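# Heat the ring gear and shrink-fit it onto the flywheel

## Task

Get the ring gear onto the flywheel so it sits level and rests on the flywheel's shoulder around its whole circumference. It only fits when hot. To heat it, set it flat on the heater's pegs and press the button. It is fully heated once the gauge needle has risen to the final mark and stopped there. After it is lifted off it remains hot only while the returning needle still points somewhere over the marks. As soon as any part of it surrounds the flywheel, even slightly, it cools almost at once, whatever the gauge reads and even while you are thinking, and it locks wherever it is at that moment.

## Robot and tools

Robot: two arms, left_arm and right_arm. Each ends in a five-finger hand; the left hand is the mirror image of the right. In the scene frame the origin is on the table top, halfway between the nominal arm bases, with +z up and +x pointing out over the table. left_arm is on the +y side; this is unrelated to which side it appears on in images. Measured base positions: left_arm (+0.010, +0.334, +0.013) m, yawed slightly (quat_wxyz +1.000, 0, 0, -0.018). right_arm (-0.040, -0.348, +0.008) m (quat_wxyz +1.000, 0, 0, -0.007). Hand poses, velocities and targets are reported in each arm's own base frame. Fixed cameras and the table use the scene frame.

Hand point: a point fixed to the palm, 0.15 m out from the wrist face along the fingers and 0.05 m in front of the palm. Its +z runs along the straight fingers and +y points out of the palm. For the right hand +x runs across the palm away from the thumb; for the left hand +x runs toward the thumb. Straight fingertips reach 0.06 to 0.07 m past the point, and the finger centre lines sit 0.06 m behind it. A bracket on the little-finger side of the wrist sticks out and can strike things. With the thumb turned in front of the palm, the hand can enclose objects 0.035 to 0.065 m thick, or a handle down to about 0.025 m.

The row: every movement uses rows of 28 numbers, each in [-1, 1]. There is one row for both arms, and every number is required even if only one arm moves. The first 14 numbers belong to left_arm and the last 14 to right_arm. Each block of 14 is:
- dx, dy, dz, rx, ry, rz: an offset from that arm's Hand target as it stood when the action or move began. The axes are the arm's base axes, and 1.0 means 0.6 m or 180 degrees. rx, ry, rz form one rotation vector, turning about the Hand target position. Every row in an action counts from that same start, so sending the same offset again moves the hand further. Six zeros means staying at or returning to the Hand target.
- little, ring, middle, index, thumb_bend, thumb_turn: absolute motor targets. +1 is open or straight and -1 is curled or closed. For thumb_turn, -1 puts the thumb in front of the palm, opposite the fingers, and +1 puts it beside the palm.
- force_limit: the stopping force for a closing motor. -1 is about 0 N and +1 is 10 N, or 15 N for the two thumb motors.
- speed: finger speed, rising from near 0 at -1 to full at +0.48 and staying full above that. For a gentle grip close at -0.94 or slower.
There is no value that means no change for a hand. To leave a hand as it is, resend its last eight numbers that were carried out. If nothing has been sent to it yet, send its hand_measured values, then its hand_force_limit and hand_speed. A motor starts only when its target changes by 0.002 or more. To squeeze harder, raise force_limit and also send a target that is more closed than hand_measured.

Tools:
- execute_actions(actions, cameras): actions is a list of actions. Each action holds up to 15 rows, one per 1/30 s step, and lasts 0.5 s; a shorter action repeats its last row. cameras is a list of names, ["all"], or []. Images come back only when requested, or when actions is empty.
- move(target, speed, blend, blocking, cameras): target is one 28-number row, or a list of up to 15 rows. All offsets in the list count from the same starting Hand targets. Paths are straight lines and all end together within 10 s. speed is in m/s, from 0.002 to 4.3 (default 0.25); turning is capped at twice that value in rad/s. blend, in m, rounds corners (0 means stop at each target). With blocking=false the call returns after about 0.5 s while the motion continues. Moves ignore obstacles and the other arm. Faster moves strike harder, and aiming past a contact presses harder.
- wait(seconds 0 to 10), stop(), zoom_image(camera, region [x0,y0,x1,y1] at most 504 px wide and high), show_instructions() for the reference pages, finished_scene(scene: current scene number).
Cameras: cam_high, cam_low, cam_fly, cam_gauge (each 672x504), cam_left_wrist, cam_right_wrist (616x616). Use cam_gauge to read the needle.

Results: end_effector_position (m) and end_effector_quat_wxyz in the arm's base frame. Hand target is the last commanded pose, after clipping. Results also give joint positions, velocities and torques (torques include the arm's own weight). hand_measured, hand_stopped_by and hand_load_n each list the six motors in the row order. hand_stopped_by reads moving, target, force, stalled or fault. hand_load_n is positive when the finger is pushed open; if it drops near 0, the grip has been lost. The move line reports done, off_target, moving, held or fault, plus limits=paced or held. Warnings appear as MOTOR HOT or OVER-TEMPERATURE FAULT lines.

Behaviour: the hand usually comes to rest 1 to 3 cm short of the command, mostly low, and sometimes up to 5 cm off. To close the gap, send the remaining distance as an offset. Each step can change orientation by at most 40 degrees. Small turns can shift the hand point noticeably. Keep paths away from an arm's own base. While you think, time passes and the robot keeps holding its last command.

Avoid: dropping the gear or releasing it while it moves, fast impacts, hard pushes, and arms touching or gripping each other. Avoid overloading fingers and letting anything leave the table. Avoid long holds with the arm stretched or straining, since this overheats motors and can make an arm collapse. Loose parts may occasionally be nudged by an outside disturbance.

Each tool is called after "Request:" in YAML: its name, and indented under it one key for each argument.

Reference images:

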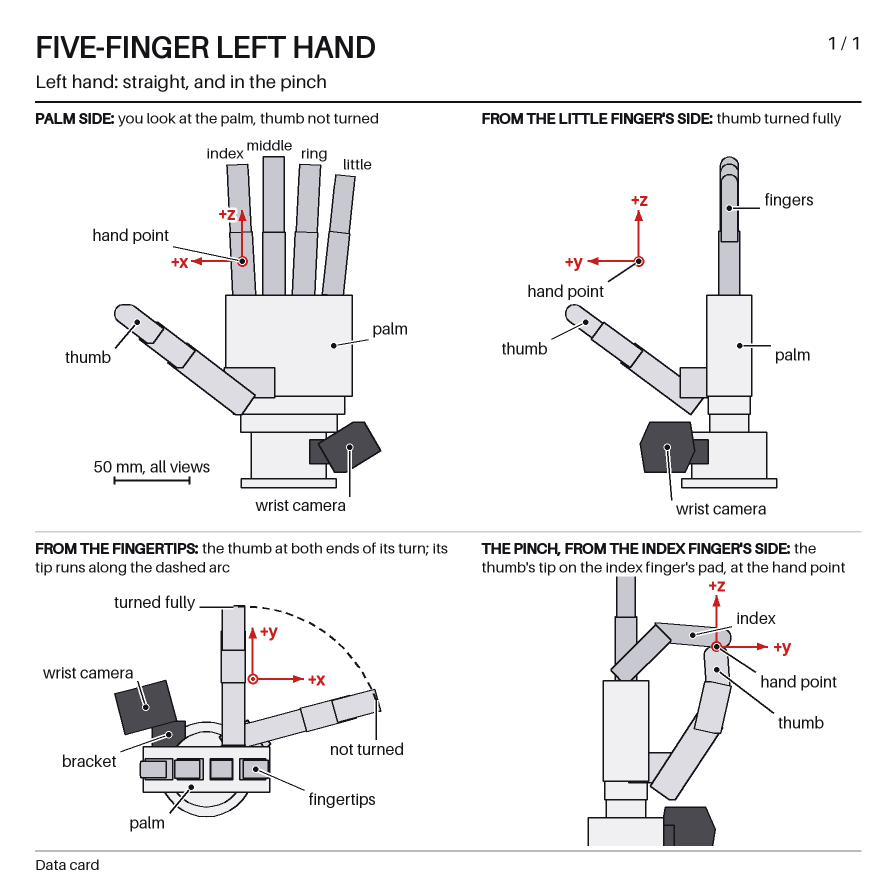

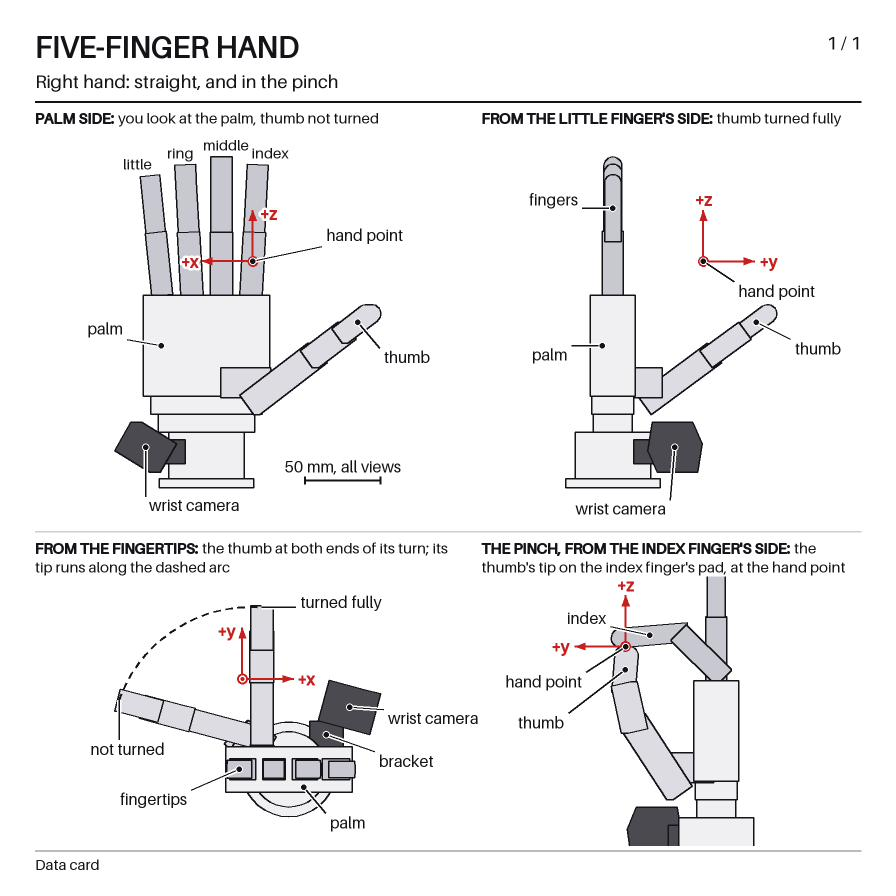

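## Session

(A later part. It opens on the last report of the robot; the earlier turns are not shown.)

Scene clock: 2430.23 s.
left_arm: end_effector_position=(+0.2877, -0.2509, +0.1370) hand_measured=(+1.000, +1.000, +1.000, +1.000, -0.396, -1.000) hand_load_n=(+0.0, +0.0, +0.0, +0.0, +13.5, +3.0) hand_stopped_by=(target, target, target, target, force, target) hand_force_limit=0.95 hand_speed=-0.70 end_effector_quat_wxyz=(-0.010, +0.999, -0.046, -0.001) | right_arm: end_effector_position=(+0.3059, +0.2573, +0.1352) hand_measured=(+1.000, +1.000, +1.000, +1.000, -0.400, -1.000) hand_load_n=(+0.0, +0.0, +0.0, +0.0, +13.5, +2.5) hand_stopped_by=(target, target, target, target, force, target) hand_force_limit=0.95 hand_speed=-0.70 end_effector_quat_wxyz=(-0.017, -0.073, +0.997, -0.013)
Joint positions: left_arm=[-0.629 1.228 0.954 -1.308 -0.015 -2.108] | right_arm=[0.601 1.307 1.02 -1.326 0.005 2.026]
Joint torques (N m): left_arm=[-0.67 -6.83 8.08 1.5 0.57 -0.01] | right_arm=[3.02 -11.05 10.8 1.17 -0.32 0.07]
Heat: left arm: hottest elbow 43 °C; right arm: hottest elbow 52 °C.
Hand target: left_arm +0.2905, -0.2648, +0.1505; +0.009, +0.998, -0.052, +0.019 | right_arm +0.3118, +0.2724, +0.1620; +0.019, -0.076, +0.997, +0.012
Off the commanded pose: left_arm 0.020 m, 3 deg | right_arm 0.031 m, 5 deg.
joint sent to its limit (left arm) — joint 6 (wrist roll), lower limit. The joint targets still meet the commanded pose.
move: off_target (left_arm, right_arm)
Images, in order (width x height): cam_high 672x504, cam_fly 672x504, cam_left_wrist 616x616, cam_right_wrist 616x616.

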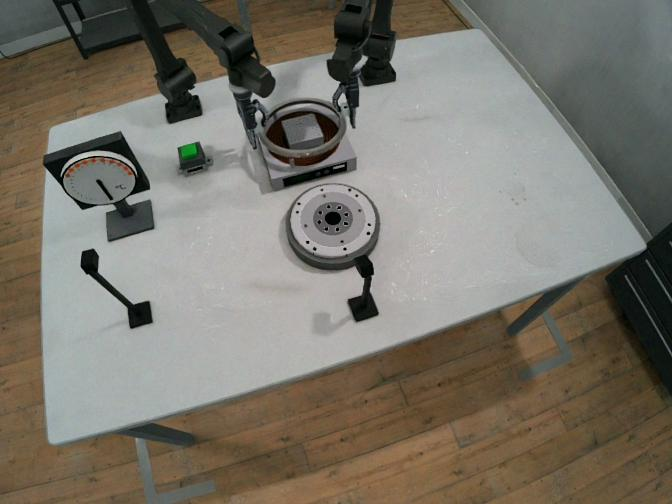

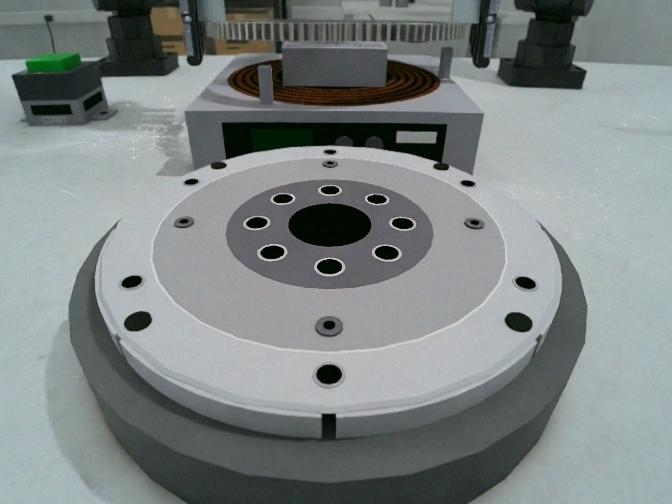

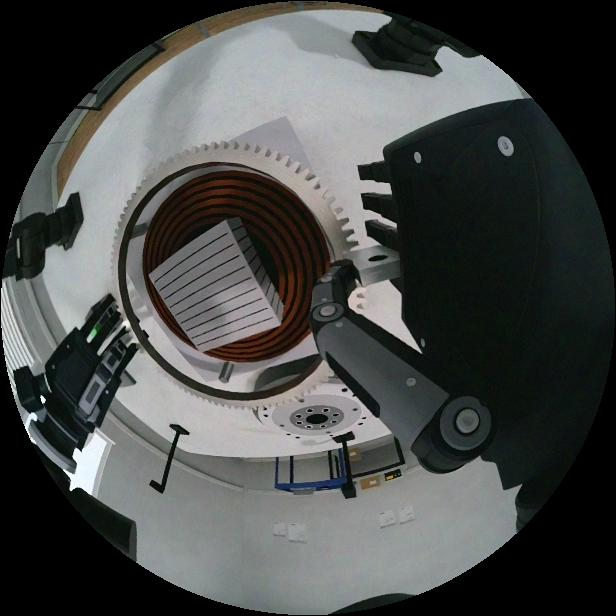

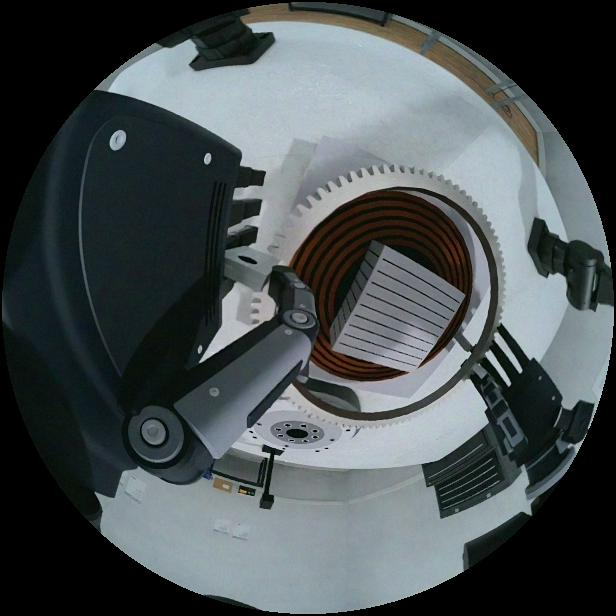

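Request:
zoom_image:
  camera: "cam_left_wrist"
  region: [170, 330, 290, 450]

Request:
zoom_image:
  camera: "cam_left_wrist"
  region: [90, 180, 210, 300]

Request:
zoom_image:
  camera: "cam_right_wrist"
  region: [420, 290, 540, 410]

Request:
zoom_image:
  camera: "cam_high"
  region: [260, 90, 310, 140]

Request:
zoom_image:
  camera: "cam_high"
  region: [270, 135, 320, 185]

Scaled by 4.200 from the camera's 616x616 image, which has a finer 880x880 frame.

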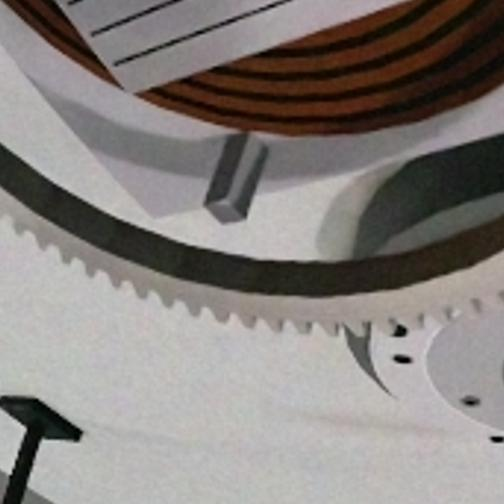

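Scaled by 4.200 from the camera's 616x616 image, which has a finer 880x880 frame.

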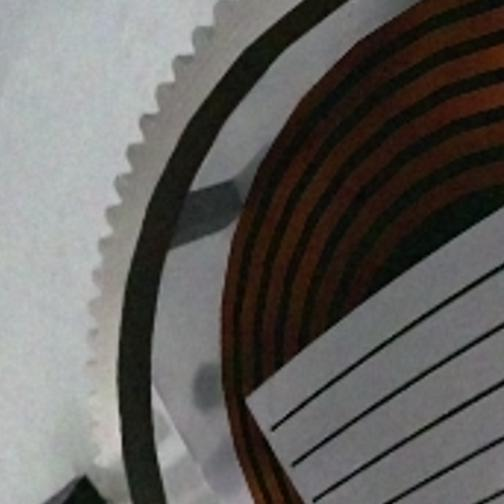

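Scaled by 4.200 from the camera's 616x616 image, which has a finer 880x880 frame.

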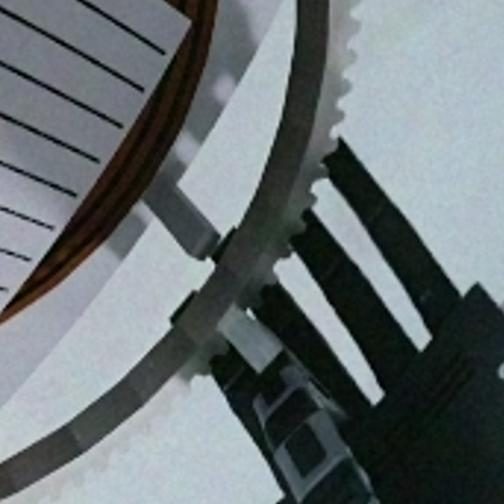

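Scaled by 10.080.

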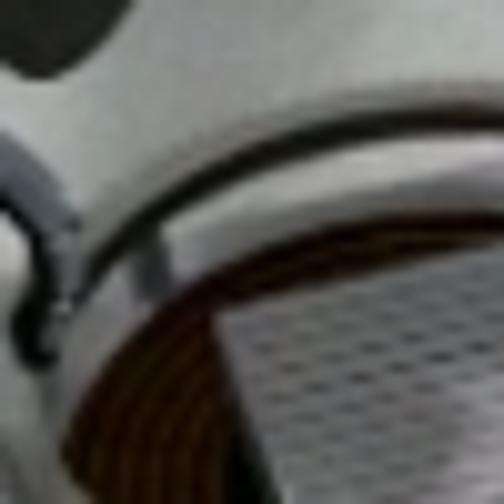

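Scaled by 10.080.

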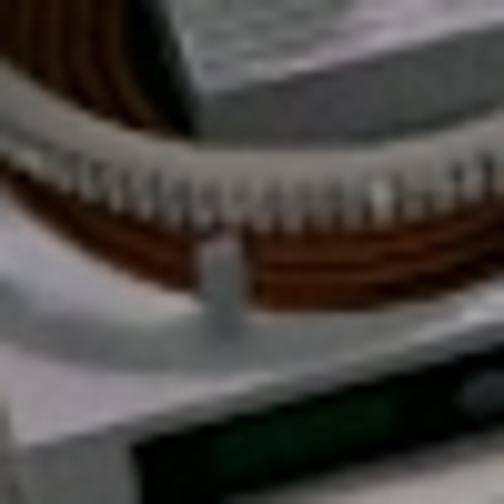

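Request:
move:
  target:
    - [0.0,0,0.004,0,0.03,0,1,1,1,1,-0.72,-1,0.95,-0.7,0.0,0,0.004,0,0.03,0,1,1,1,1,-0.70,-1,0.95,-0.7]
  speed: 0.03
  cameras: ["cam_fly","cam_high","cam_left_wrist","cam_right_wrist"]

Request:
zoom_image:
  camera: "cam_fly"
  region: [150, 0, 510, 120]

Request:
zoom_image:
  camera: "cam_high"
  region: [240, 75, 370, 190]

Request:
zoom_image:
  camera: "cam_left_wrist"
  region: [90, 120, 390, 420]

Scene clock: 2515.67 s.
left_arm: end_effector_position=(+0.2726, -0.2516, +0.1262) hand_measured=(+1.000, +1.000, +1.000, +1.000, -0.396, -1.000) hand_load_n=(+0.0, +0.0, +0.0, +0.0, +14.5, +2.0) hand_stopped_by=(target, target, target, target, force, target) hand_force_limit=0.95 hand_speed=-0.70 end_effector_quat_wxyz=(-0.006, +0.998, -0.046, -0.048) | right_arm: end_effector_position=(+0.2882, +0.2568, +0.1288) hand_measured=(+1.000, +1.000, +1.000, +1.000, -0.400, -1.000) hand_load_n=(+0.0, +0.0, +0.5, +0.0, +14.0, +2.5) hand_stopped_by=(target, target, target, target, force, target) hand_force_limit=0.95 hand_speed=-0.70 end_effector_quat_wxyz=(-0.061, -0.073, +0.995, -0.010)
Joint positions: left_arm=[-0.623 1.26 0.954 -1.352 0.043 -2.1] | right_arm=[0.601 1.326 1.02 -1.381 -0.044 2.023]
Joint torques (N m): left_arm=[0.79 -5.89 12.03 -0.1 0.41 0.14] | right_arm=[1.55 -8.41 15.5 -0.13 -0.49 -0.11]
Heat: left arm: hottest elbow 38 °C; right arm: hottest elbow 44 °C.
Hand target: left_arm +0.2905, -0.2649, +0.1528; +0.011, +0.998, -0.051, -0.028 | right_arm +0.3118, +0.2724, +0.1643; -0.029, -0.076, +0.997, +0.016
Off the commanded pose: left_arm 0.035 m, 3 deg | right_arm 0.045 m, 5 deg.
move: off_target (left_arm, right_arm)
Images, in order (width x height): cam_high 672x504, cam_fly 672x504, cam_left_wrist 616x616, cam_right_wrist 616x616.

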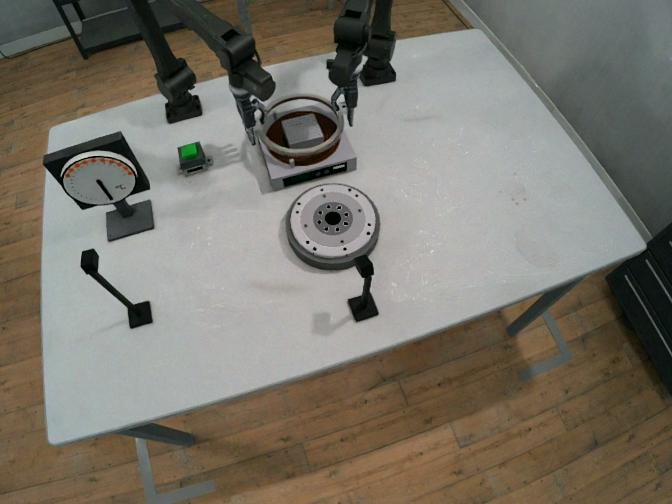

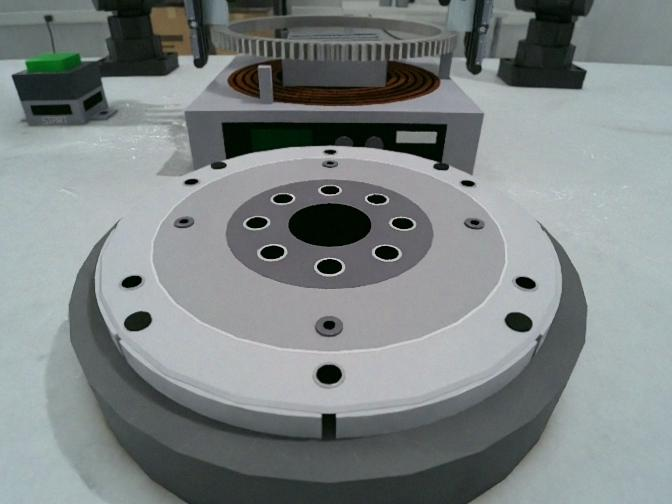

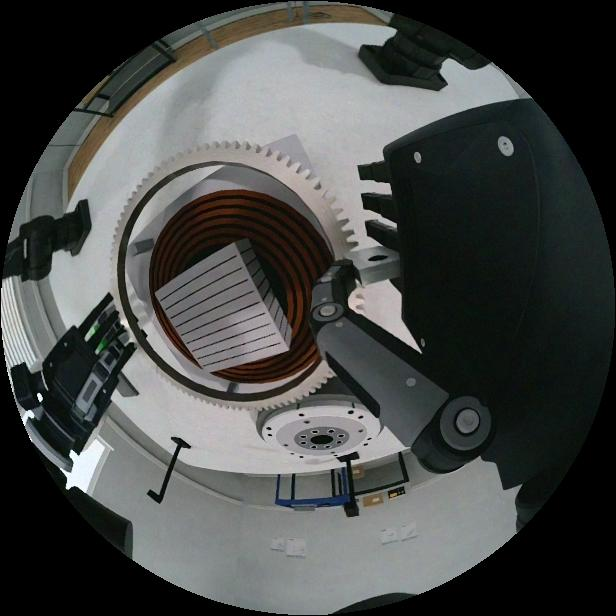

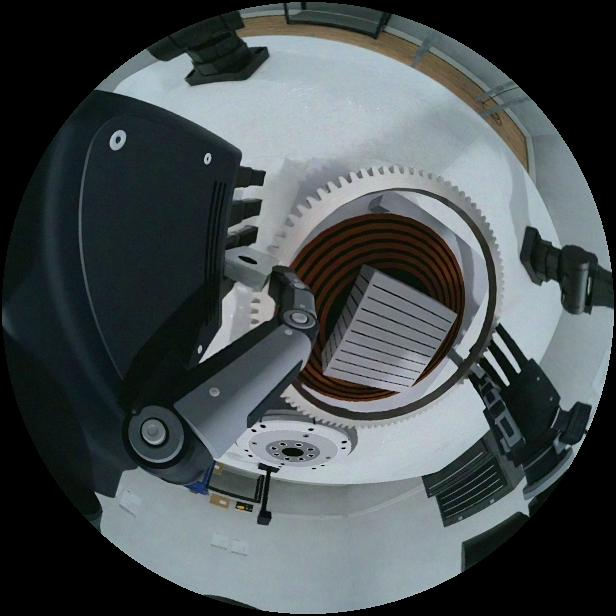

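Scaled by 1.400.

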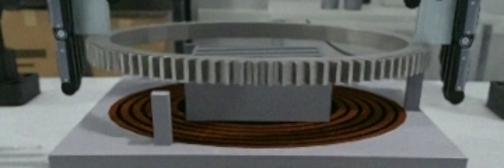

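Scaled by 3.877.

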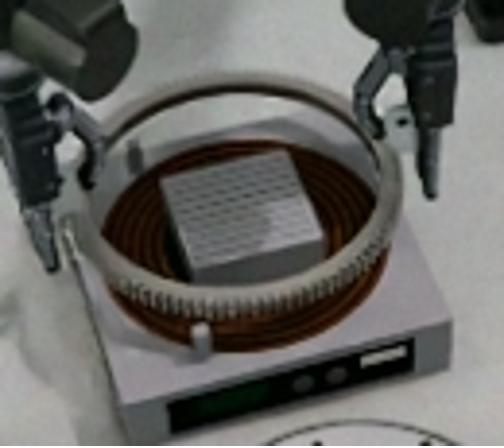

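Scaled by 1.680 from the camera's 616x616 image, which has a finer 880x880 frame.

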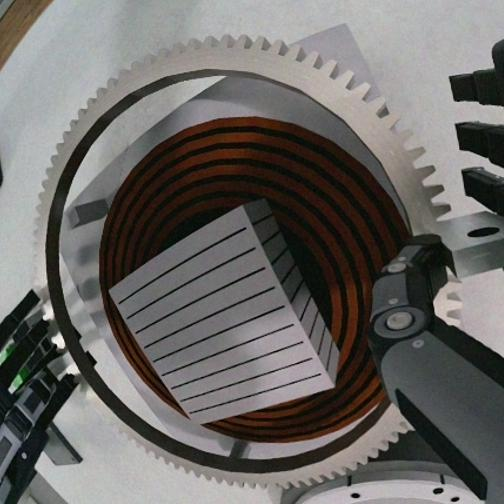

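Request:
move:
  target:
    - [0.0,0,0.027,0,0.0,0,1,1,1,1,-0.72,-1,0.95,-0.7,0.0,0,0.024,0,0.0,0,1,1,1,1,-0.70,-1,0.95,-0.7]
    - [0.024,0,0.027,0,0.0,0,1,1,1,1,-0.72,-1,0.95,-0.7,0.024,0,0.024,0,0.0,0,1,1,1,1,-0.70,-1,0.95,-0.7]
  speed: 0.03
  cameras: ["cam_fly","cam_high","cam_left_wrist","cam_right_wrist"]

Request:
zoom_image:
  camera: "cam_fly"
  region: [150, 0, 510, 120]

Request:
zoom_image:
  camera: "cam_high"
  region: [240, 75, 370, 190]

Request:
zoom_image:
  camera: "cam_left_wrist"
  region: [90, 120, 390, 420]

Scene clock: 2536.40 s.
left_arm: end_effector_position=(+0.2827, -0.2508, +0.1368) hand_measured=(+1.000, +1.000, +1.000, +1.000, -0.396, -1.000) hand_load_n=(+0.0, +0.0, +0.0, +0.0, +13.5, +2.5) hand_stopped_by=(target, target, target, target, force, target) hand_force_limit=0.95 hand_speed=-0.70 end_effector_quat_wxyz=(-0.008, +0.997, -0.047, -0.056) | right_arm: end_effector_position=(+0.2969, +0.2557, +0.1371) hand_measured=(+1.000, +1.000, +1.000, +1.000, -0.400, -1.000) hand_load_n=(+0.0, +0.0, +0.0, +0.0, +14.0, +3.0) hand_stopped_by=(target, target, target, target, force, target) hand_force_limit=0.95 hand_speed=-0.70 end_effector_quat_wxyz=(-0.069, -0.072, +0.995, -0.009)
Joint positions: left_arm=[-0.601 1.283 1.004 -1.394 0.045 -2.076] | right_arm=[0.581 1.345 1.061 -1.416 -0.05 2.004]
Joint torques (N m): left_arm=[1.03 -6.42 12.94 -0.16 0.27 0.15] | right_arm=[0.97 -8.64 17.26 -0.42 -0.13 -0.14]
Heat: left arm: hottest elbow 40 °C; right arm: hottest elbow 46 °C.
Hand target: left_arm +0.3048, -0.2649, +0.1690; +0.011, +0.998, -0.051, -0.028 | right_arm +0.3263, +0.2723, +0.1789; -0.028, -0.075, +0.997, +0.016
Off the commanded pose: left_arm 0.042 m, 4 deg | right_arm 0.054 m, 5 deg.
move: off_target (left_arm, right_arm)
Images, in order (width x height): cam_high 672x504, cam_fly 672x504, cam_left_wrist 616x616, cam_right_wrist 616x616.

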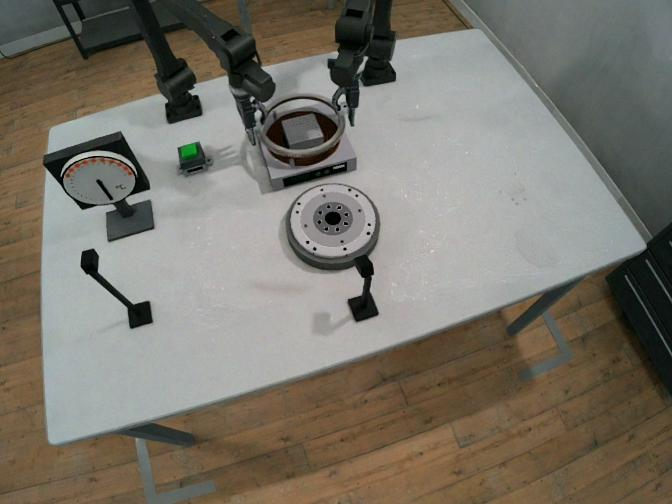

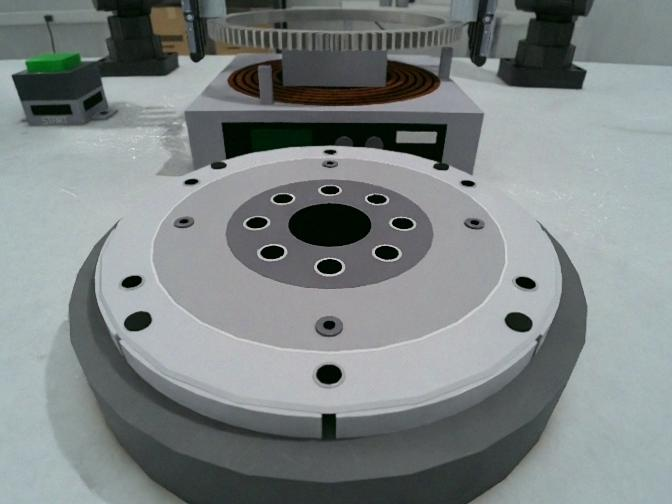

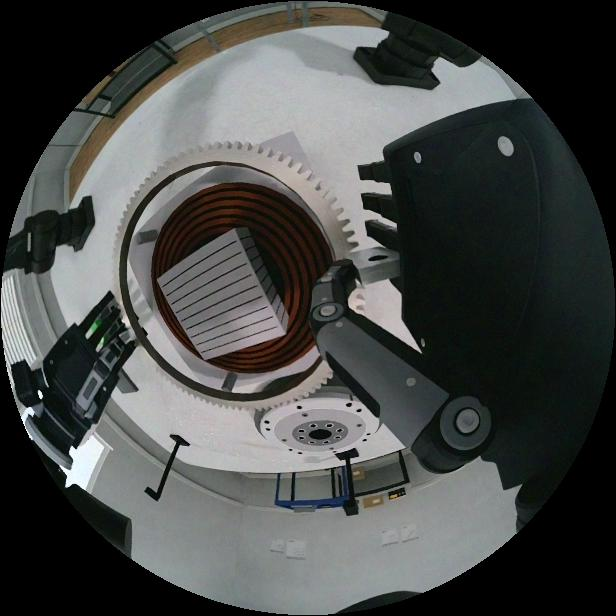

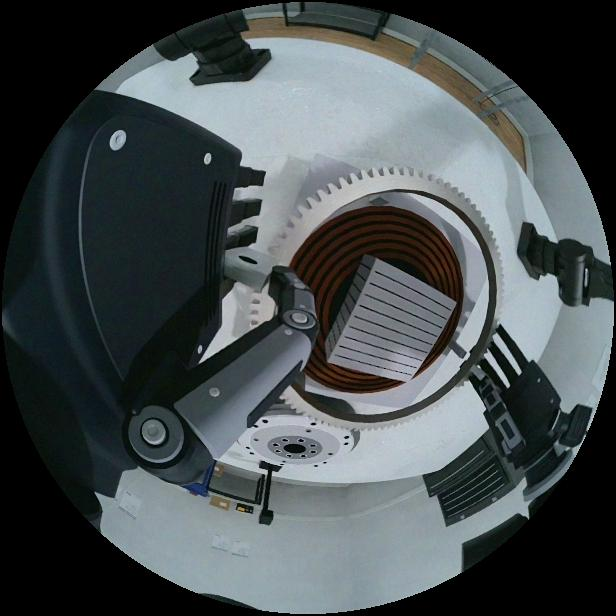

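Scaled by 1.400.

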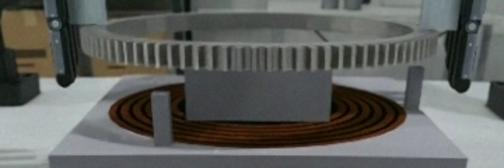

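Scaled by 3.877.

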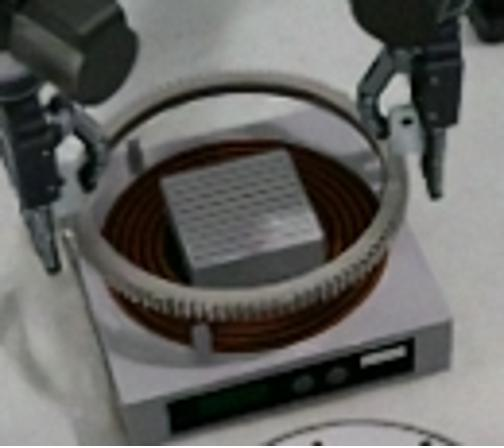

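Scaled by 1.680 from the camera's 616x616 image, which has a finer 880x880 frame.

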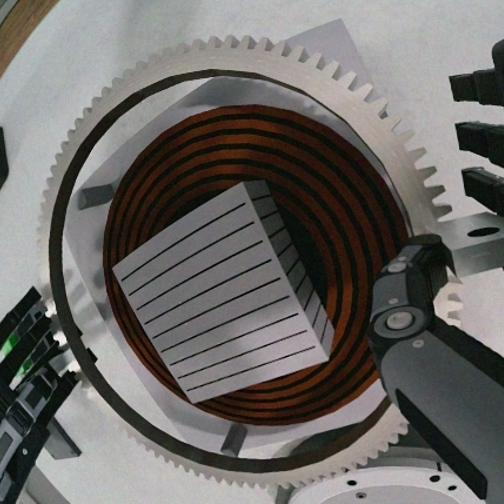

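Request:
zoom_image:
  camera: "cam_fly"
  region: [200, 0, 340, 100]

Request:
zoom_image:
  camera: "cam_fly"
  region: [340, 0, 480, 100]

Scaled by 3.600.

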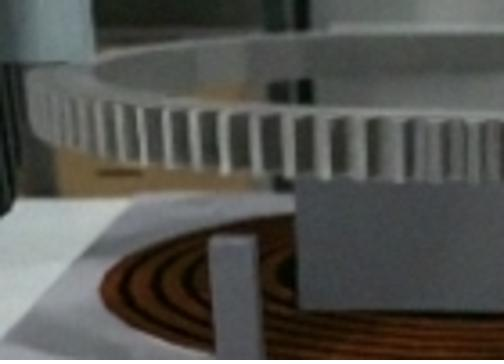

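Scaled by 3.600.

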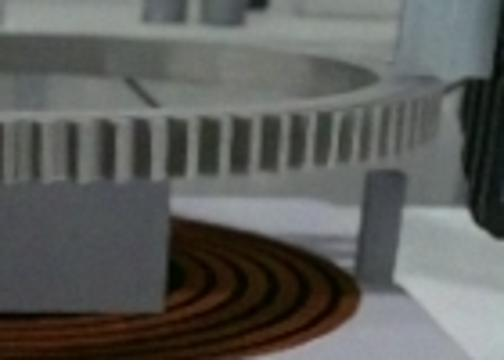

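Request:
zoom_image:
  camera: "cam_left_wrist"
  region: [190, 350, 270, 430]

Request:
zoom_image:
  camera: "cam_left_wrist"
  region: [100, 200, 180, 280]

Request:
zoom_image:
  camera: "cam_right_wrist"
  region: [430, 310, 510, 390]

Request:
zoom_image:
  camera: "cam_right_wrist"
  region: [330, 160, 430, 260]

Scaled by 6.300 from the camera's 616x616 image, which has a finer 880x880 frame.

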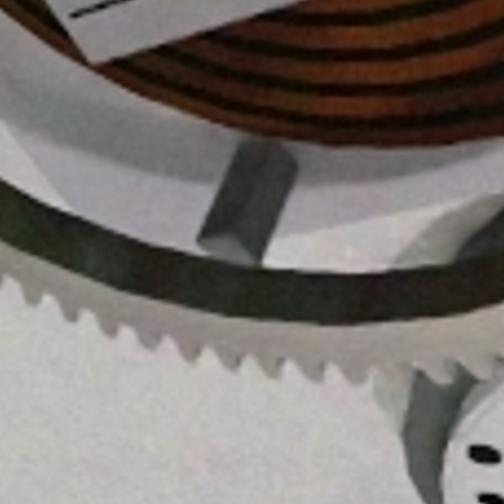

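Scaled by 6.300 from the camera's 616x616 image, which has a finer 880x880 frame.

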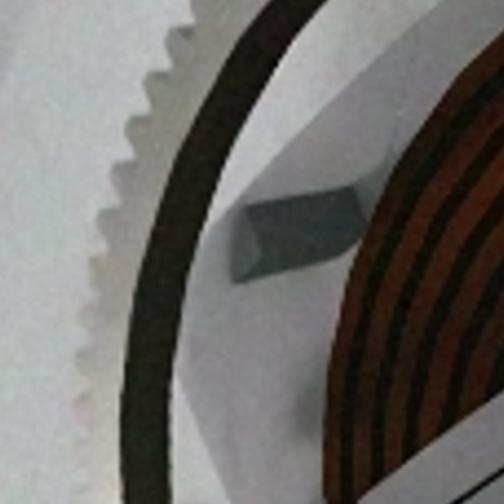

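Scaled by 6.300 from the camera's 616x616 image, which has a finer 880x880 frame.

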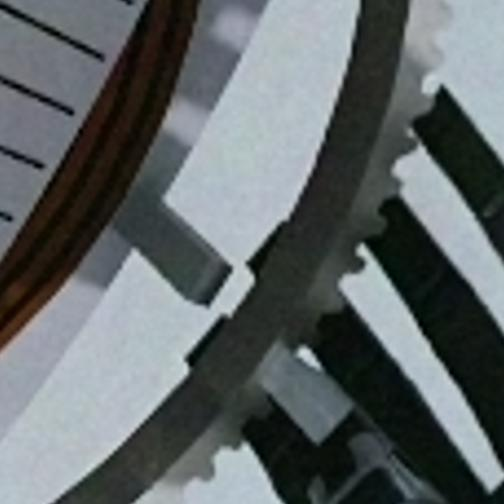

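Scaled by 5.040 from the camera's 616x616 image, which has a finer 880x880 frame.

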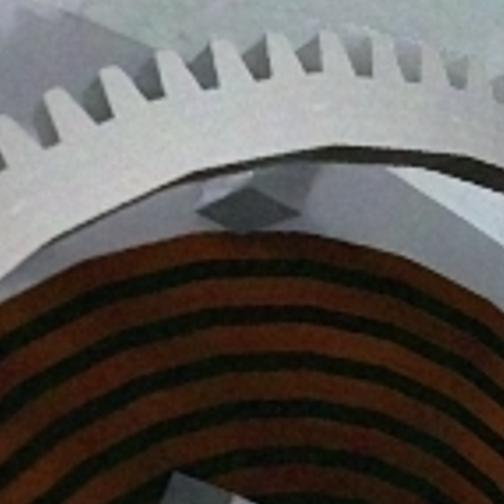

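Request:
move:
  target:
    - [0.0,0,-0.018,0,0.0,0,1,1,1,1,-0.72,-1,0.95,-0.7,0.0,0,-0.018,0,0.0,0,1,1,1,1,-0.70,-1,0.95,-0.7]
  speed: 0.03
  cameras: ["cam_fly","cam_left_wrist"]

Request:
zoom_image:
  camera: "cam_fly"
  region: [150, 0, 510, 120]

Request:
zoom_image:
  camera: "cam_left_wrist"
  region: [90, 120, 390, 420]

Scene clock: 2573.93 s.
left_arm: end_effector_position=(+0.2844, -0.2509, +0.1345) hand_measured=(+1.000, +1.000, +1.000, +1.000, -0.396, -1.000) hand_load_n=(+0.0, +0.0, +0.0, +0.0, +13.5, +2.5) hand_stopped_by=(target, target, target, target, force, target) hand_force_limit=0.95 hand_speed=-0.70 end_effector_quat_wxyz=(-0.009, +0.997, -0.046, -0.057) | right_arm: end_effector_position=(+0.2990, +0.2570, +0.1347) hand_measured=(+1.000, +1.000, +1.000, +1.000, -0.400, -1.000) hand_load_n=(-0.5, +0.0, +0.0, +0.0, +14.0, +2.5) hand_stopped_by=(target, target, target, target, force, target) hand_force_limit=0.95 hand_speed=-0.70 end_effector_quat_wxyz=(-0.068, -0.072, +0.995, -0.009)
Joint positions: left_arm=[-0.599 1.29 1.004 -1.39 0.044 -2.076] | right_arm=[0.58 1.353 1.061 -1.406 -0.05 2.003]
Joint torques (N m): left_arm=[0.85 -6.3 11.29 0.79 0.29 0.15] | right_arm=[1.08 -8.47 15.45 0.47 -0.14 -0.13]
Heat: left arm: hottest elbow 44 °C; right arm: hottest elbow 52 °C.
Hand target: left_arm +0.3049, -0.2647, +0.1583; +0.011, +0.998, -0.051, -0.028 | right_arm +0.3262, +0.2725, +0.1681; -0.028, -0.076, +0.997, +0.016
Off the commanded pose: left_arm 0.034 m, 4 deg | right_arm 0.046 m, 5 deg.
move: off_target (left_arm, right_arm)
Images, in order (width x height): cam_fly 672x504, cam_left_wrist 616x616.

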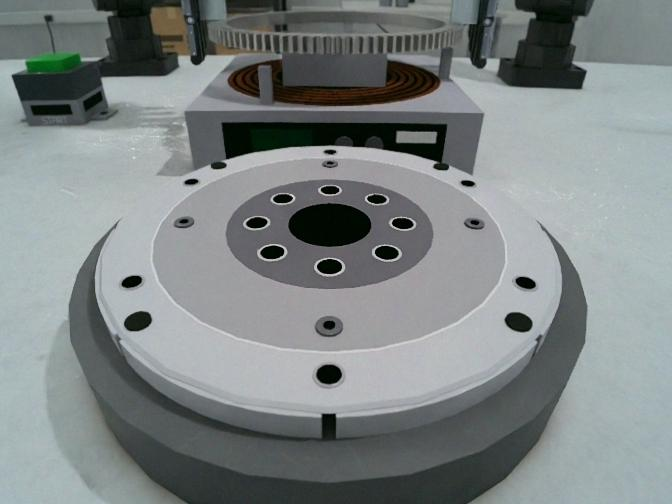

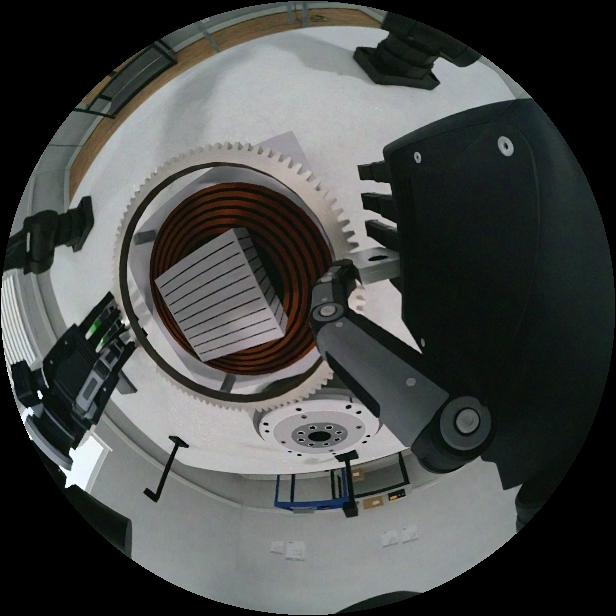

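Scaled by 1.400.

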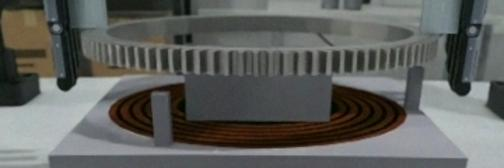

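Scaled by 1.680 from the camera's 616x616 image, which has a finer 880x880 frame.

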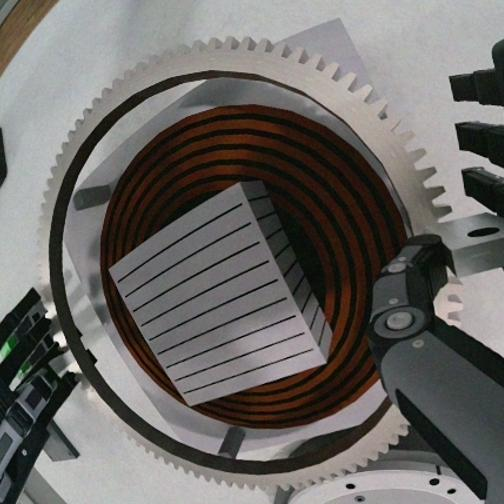

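Request:
move:
  target:
    - [0.018,-0.001,0.0,0,0.0,0,1,1,1,1,-0.72,-1,0.95,-0.7,0.018,-0.001,0.0,0,0.0,0,1,1,1,1,-0.70,-1,0.95,-0.7]
  speed: 0.03
  cameras: ["cam_fly","cam_left_wrist","cam_right_wrist"]

Request:
zoom_image:
  camera: "cam_fly"
  region: [150, 0, 510, 120]

Request:
zoom_image:
  camera: "cam_left_wrist"
  region: [190, 350, 270, 430]

Request:
zoom_image:
  camera: "cam_left_wrist"
  region: [100, 200, 180, 280]

Request:
zoom_image:
  camera: "cam_right_wrist"
  region: [430, 310, 510, 390]

Request:
zoom_image:
  camera: "cam_right_wrist"
  region: [330, 160, 430, 260]

Scene clock: 2585.70 s.
left_arm: end_effector_position=(+0.2894, -0.2501, +0.1284) hand_measured=(+1.000, +1.000, +1.000, +1.000, -0.396, -1.000) hand_load_n=(+0.0, +0.0, +0.0, +0.0, +14.0, +3.0) hand_stopped_by=(target, target, target, target, force, target) hand_force_limit=0.95 hand_speed=-0.70 end_effector_quat_wxyz=(-0.011, +0.997, -0.047, -0.062) | right_arm: end_effector_position=(+0.3046, +0.2554, +0.1290) hand_measured=(+1.000, +1.000, +1.000, +1.000, -0.400, -1.000) hand_load_n=(+0.0, +0.0, +0.0, +0.0, +14.0, +3.0) hand_stopped_by=(target, target, target, target, force, target) hand_force_limit=0.95 hand_speed=-0.70 end_effector_quat_wxyz=(-0.072, -0.073, +0.995, -0.010)
Joint positions: left_arm=[-0.588 1.314 1.008 -1.382 0.045 -2.062] | right_arm=[0.567 1.374 1.066 -1.4 -0.05 1.988]
Joint torques (N m): left_arm=[1.2 -6.71 12.51 0.58 0.22 0.15] | right_arm=[0.56 -9.17 16.73 -0.06 -0.11 -0.13]
Heat: left arm: hottest elbow 44 °C; right arm: hottest elbow 52 °C.
Hand target: left_arm +0.3156, -0.2655, +0.1582; +0.011, +0.998, -0.051, -0.028 | right_arm +0.3371, +0.2718, +0.1681; -0.028, -0.076, +0.997, +0.016
Off the commanded pose: left_arm 0.043 m, 5 deg | right_arm 0.053 m, 6 deg.
move: off_target (left_arm, right_arm)
Images, in order (width x height): cam_fly 672x504, cam_left_wrist 616x616, cam_right_wrist 616x616.

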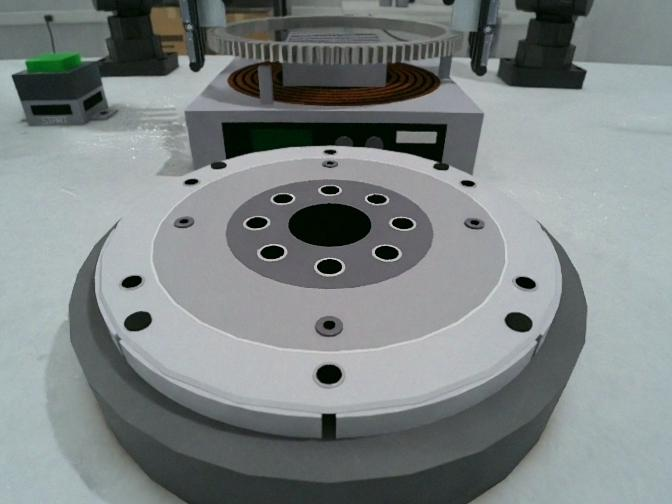

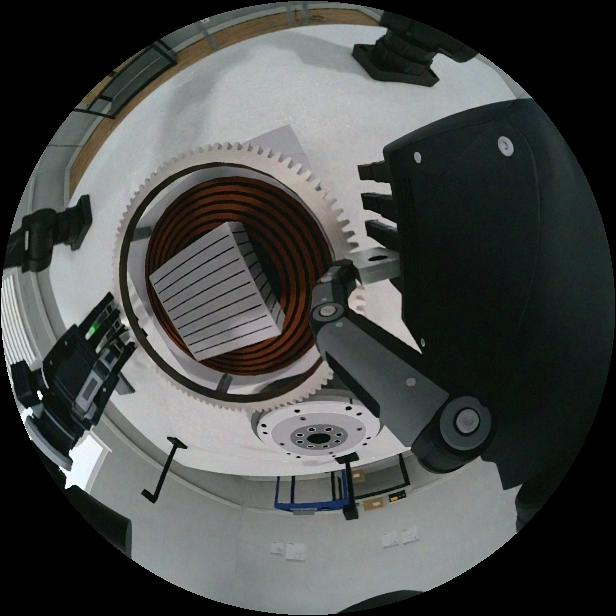

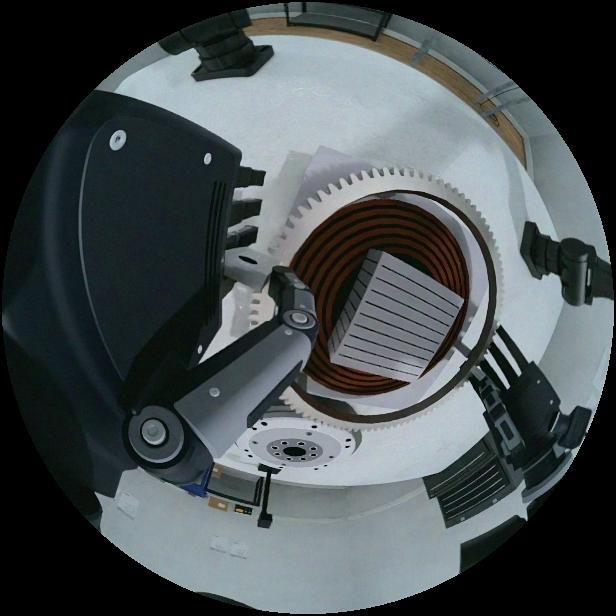

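Scaled by 1.400.

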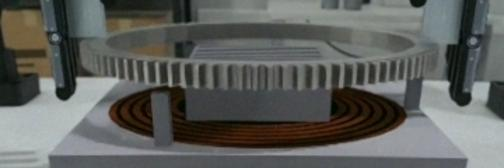

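Scaled by 6.300 from the camera's 616x616 image, which has a finer 880x880 frame.

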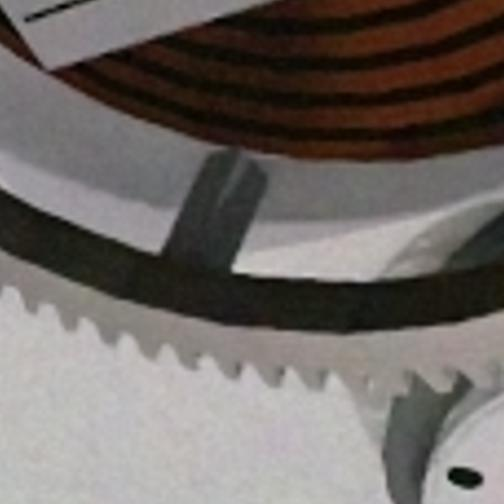

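Scaled by 6.300 from the camera's 616x616 image, which has a finer 880x880 frame.

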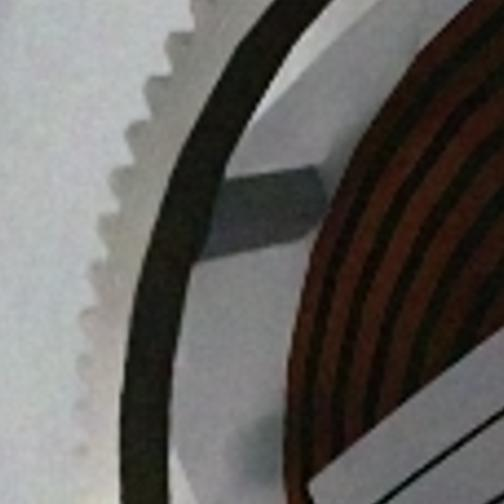

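Scaled by 6.300 from the camera's 616x616 image, which has a finer 880x880 frame.

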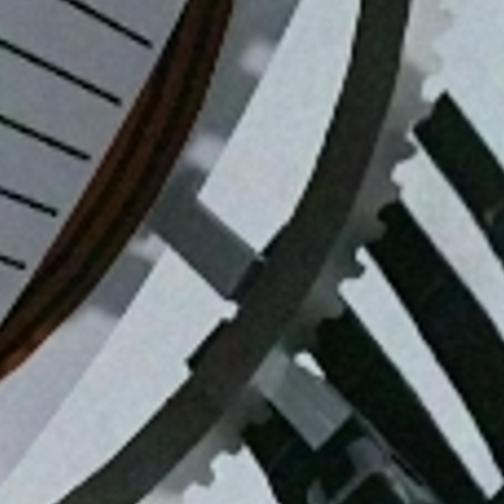

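Scaled by 5.040 from the camera's 616x616 image, which has a finer 880x880 frame.

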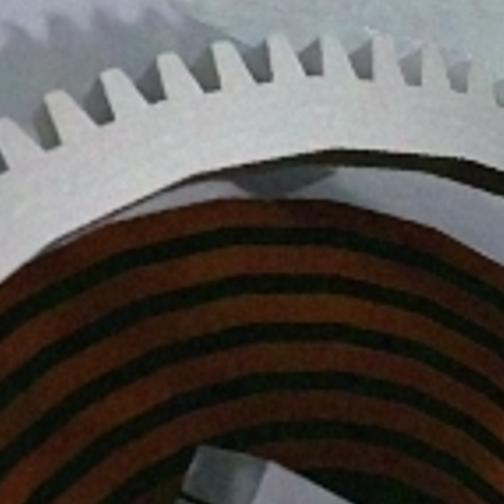

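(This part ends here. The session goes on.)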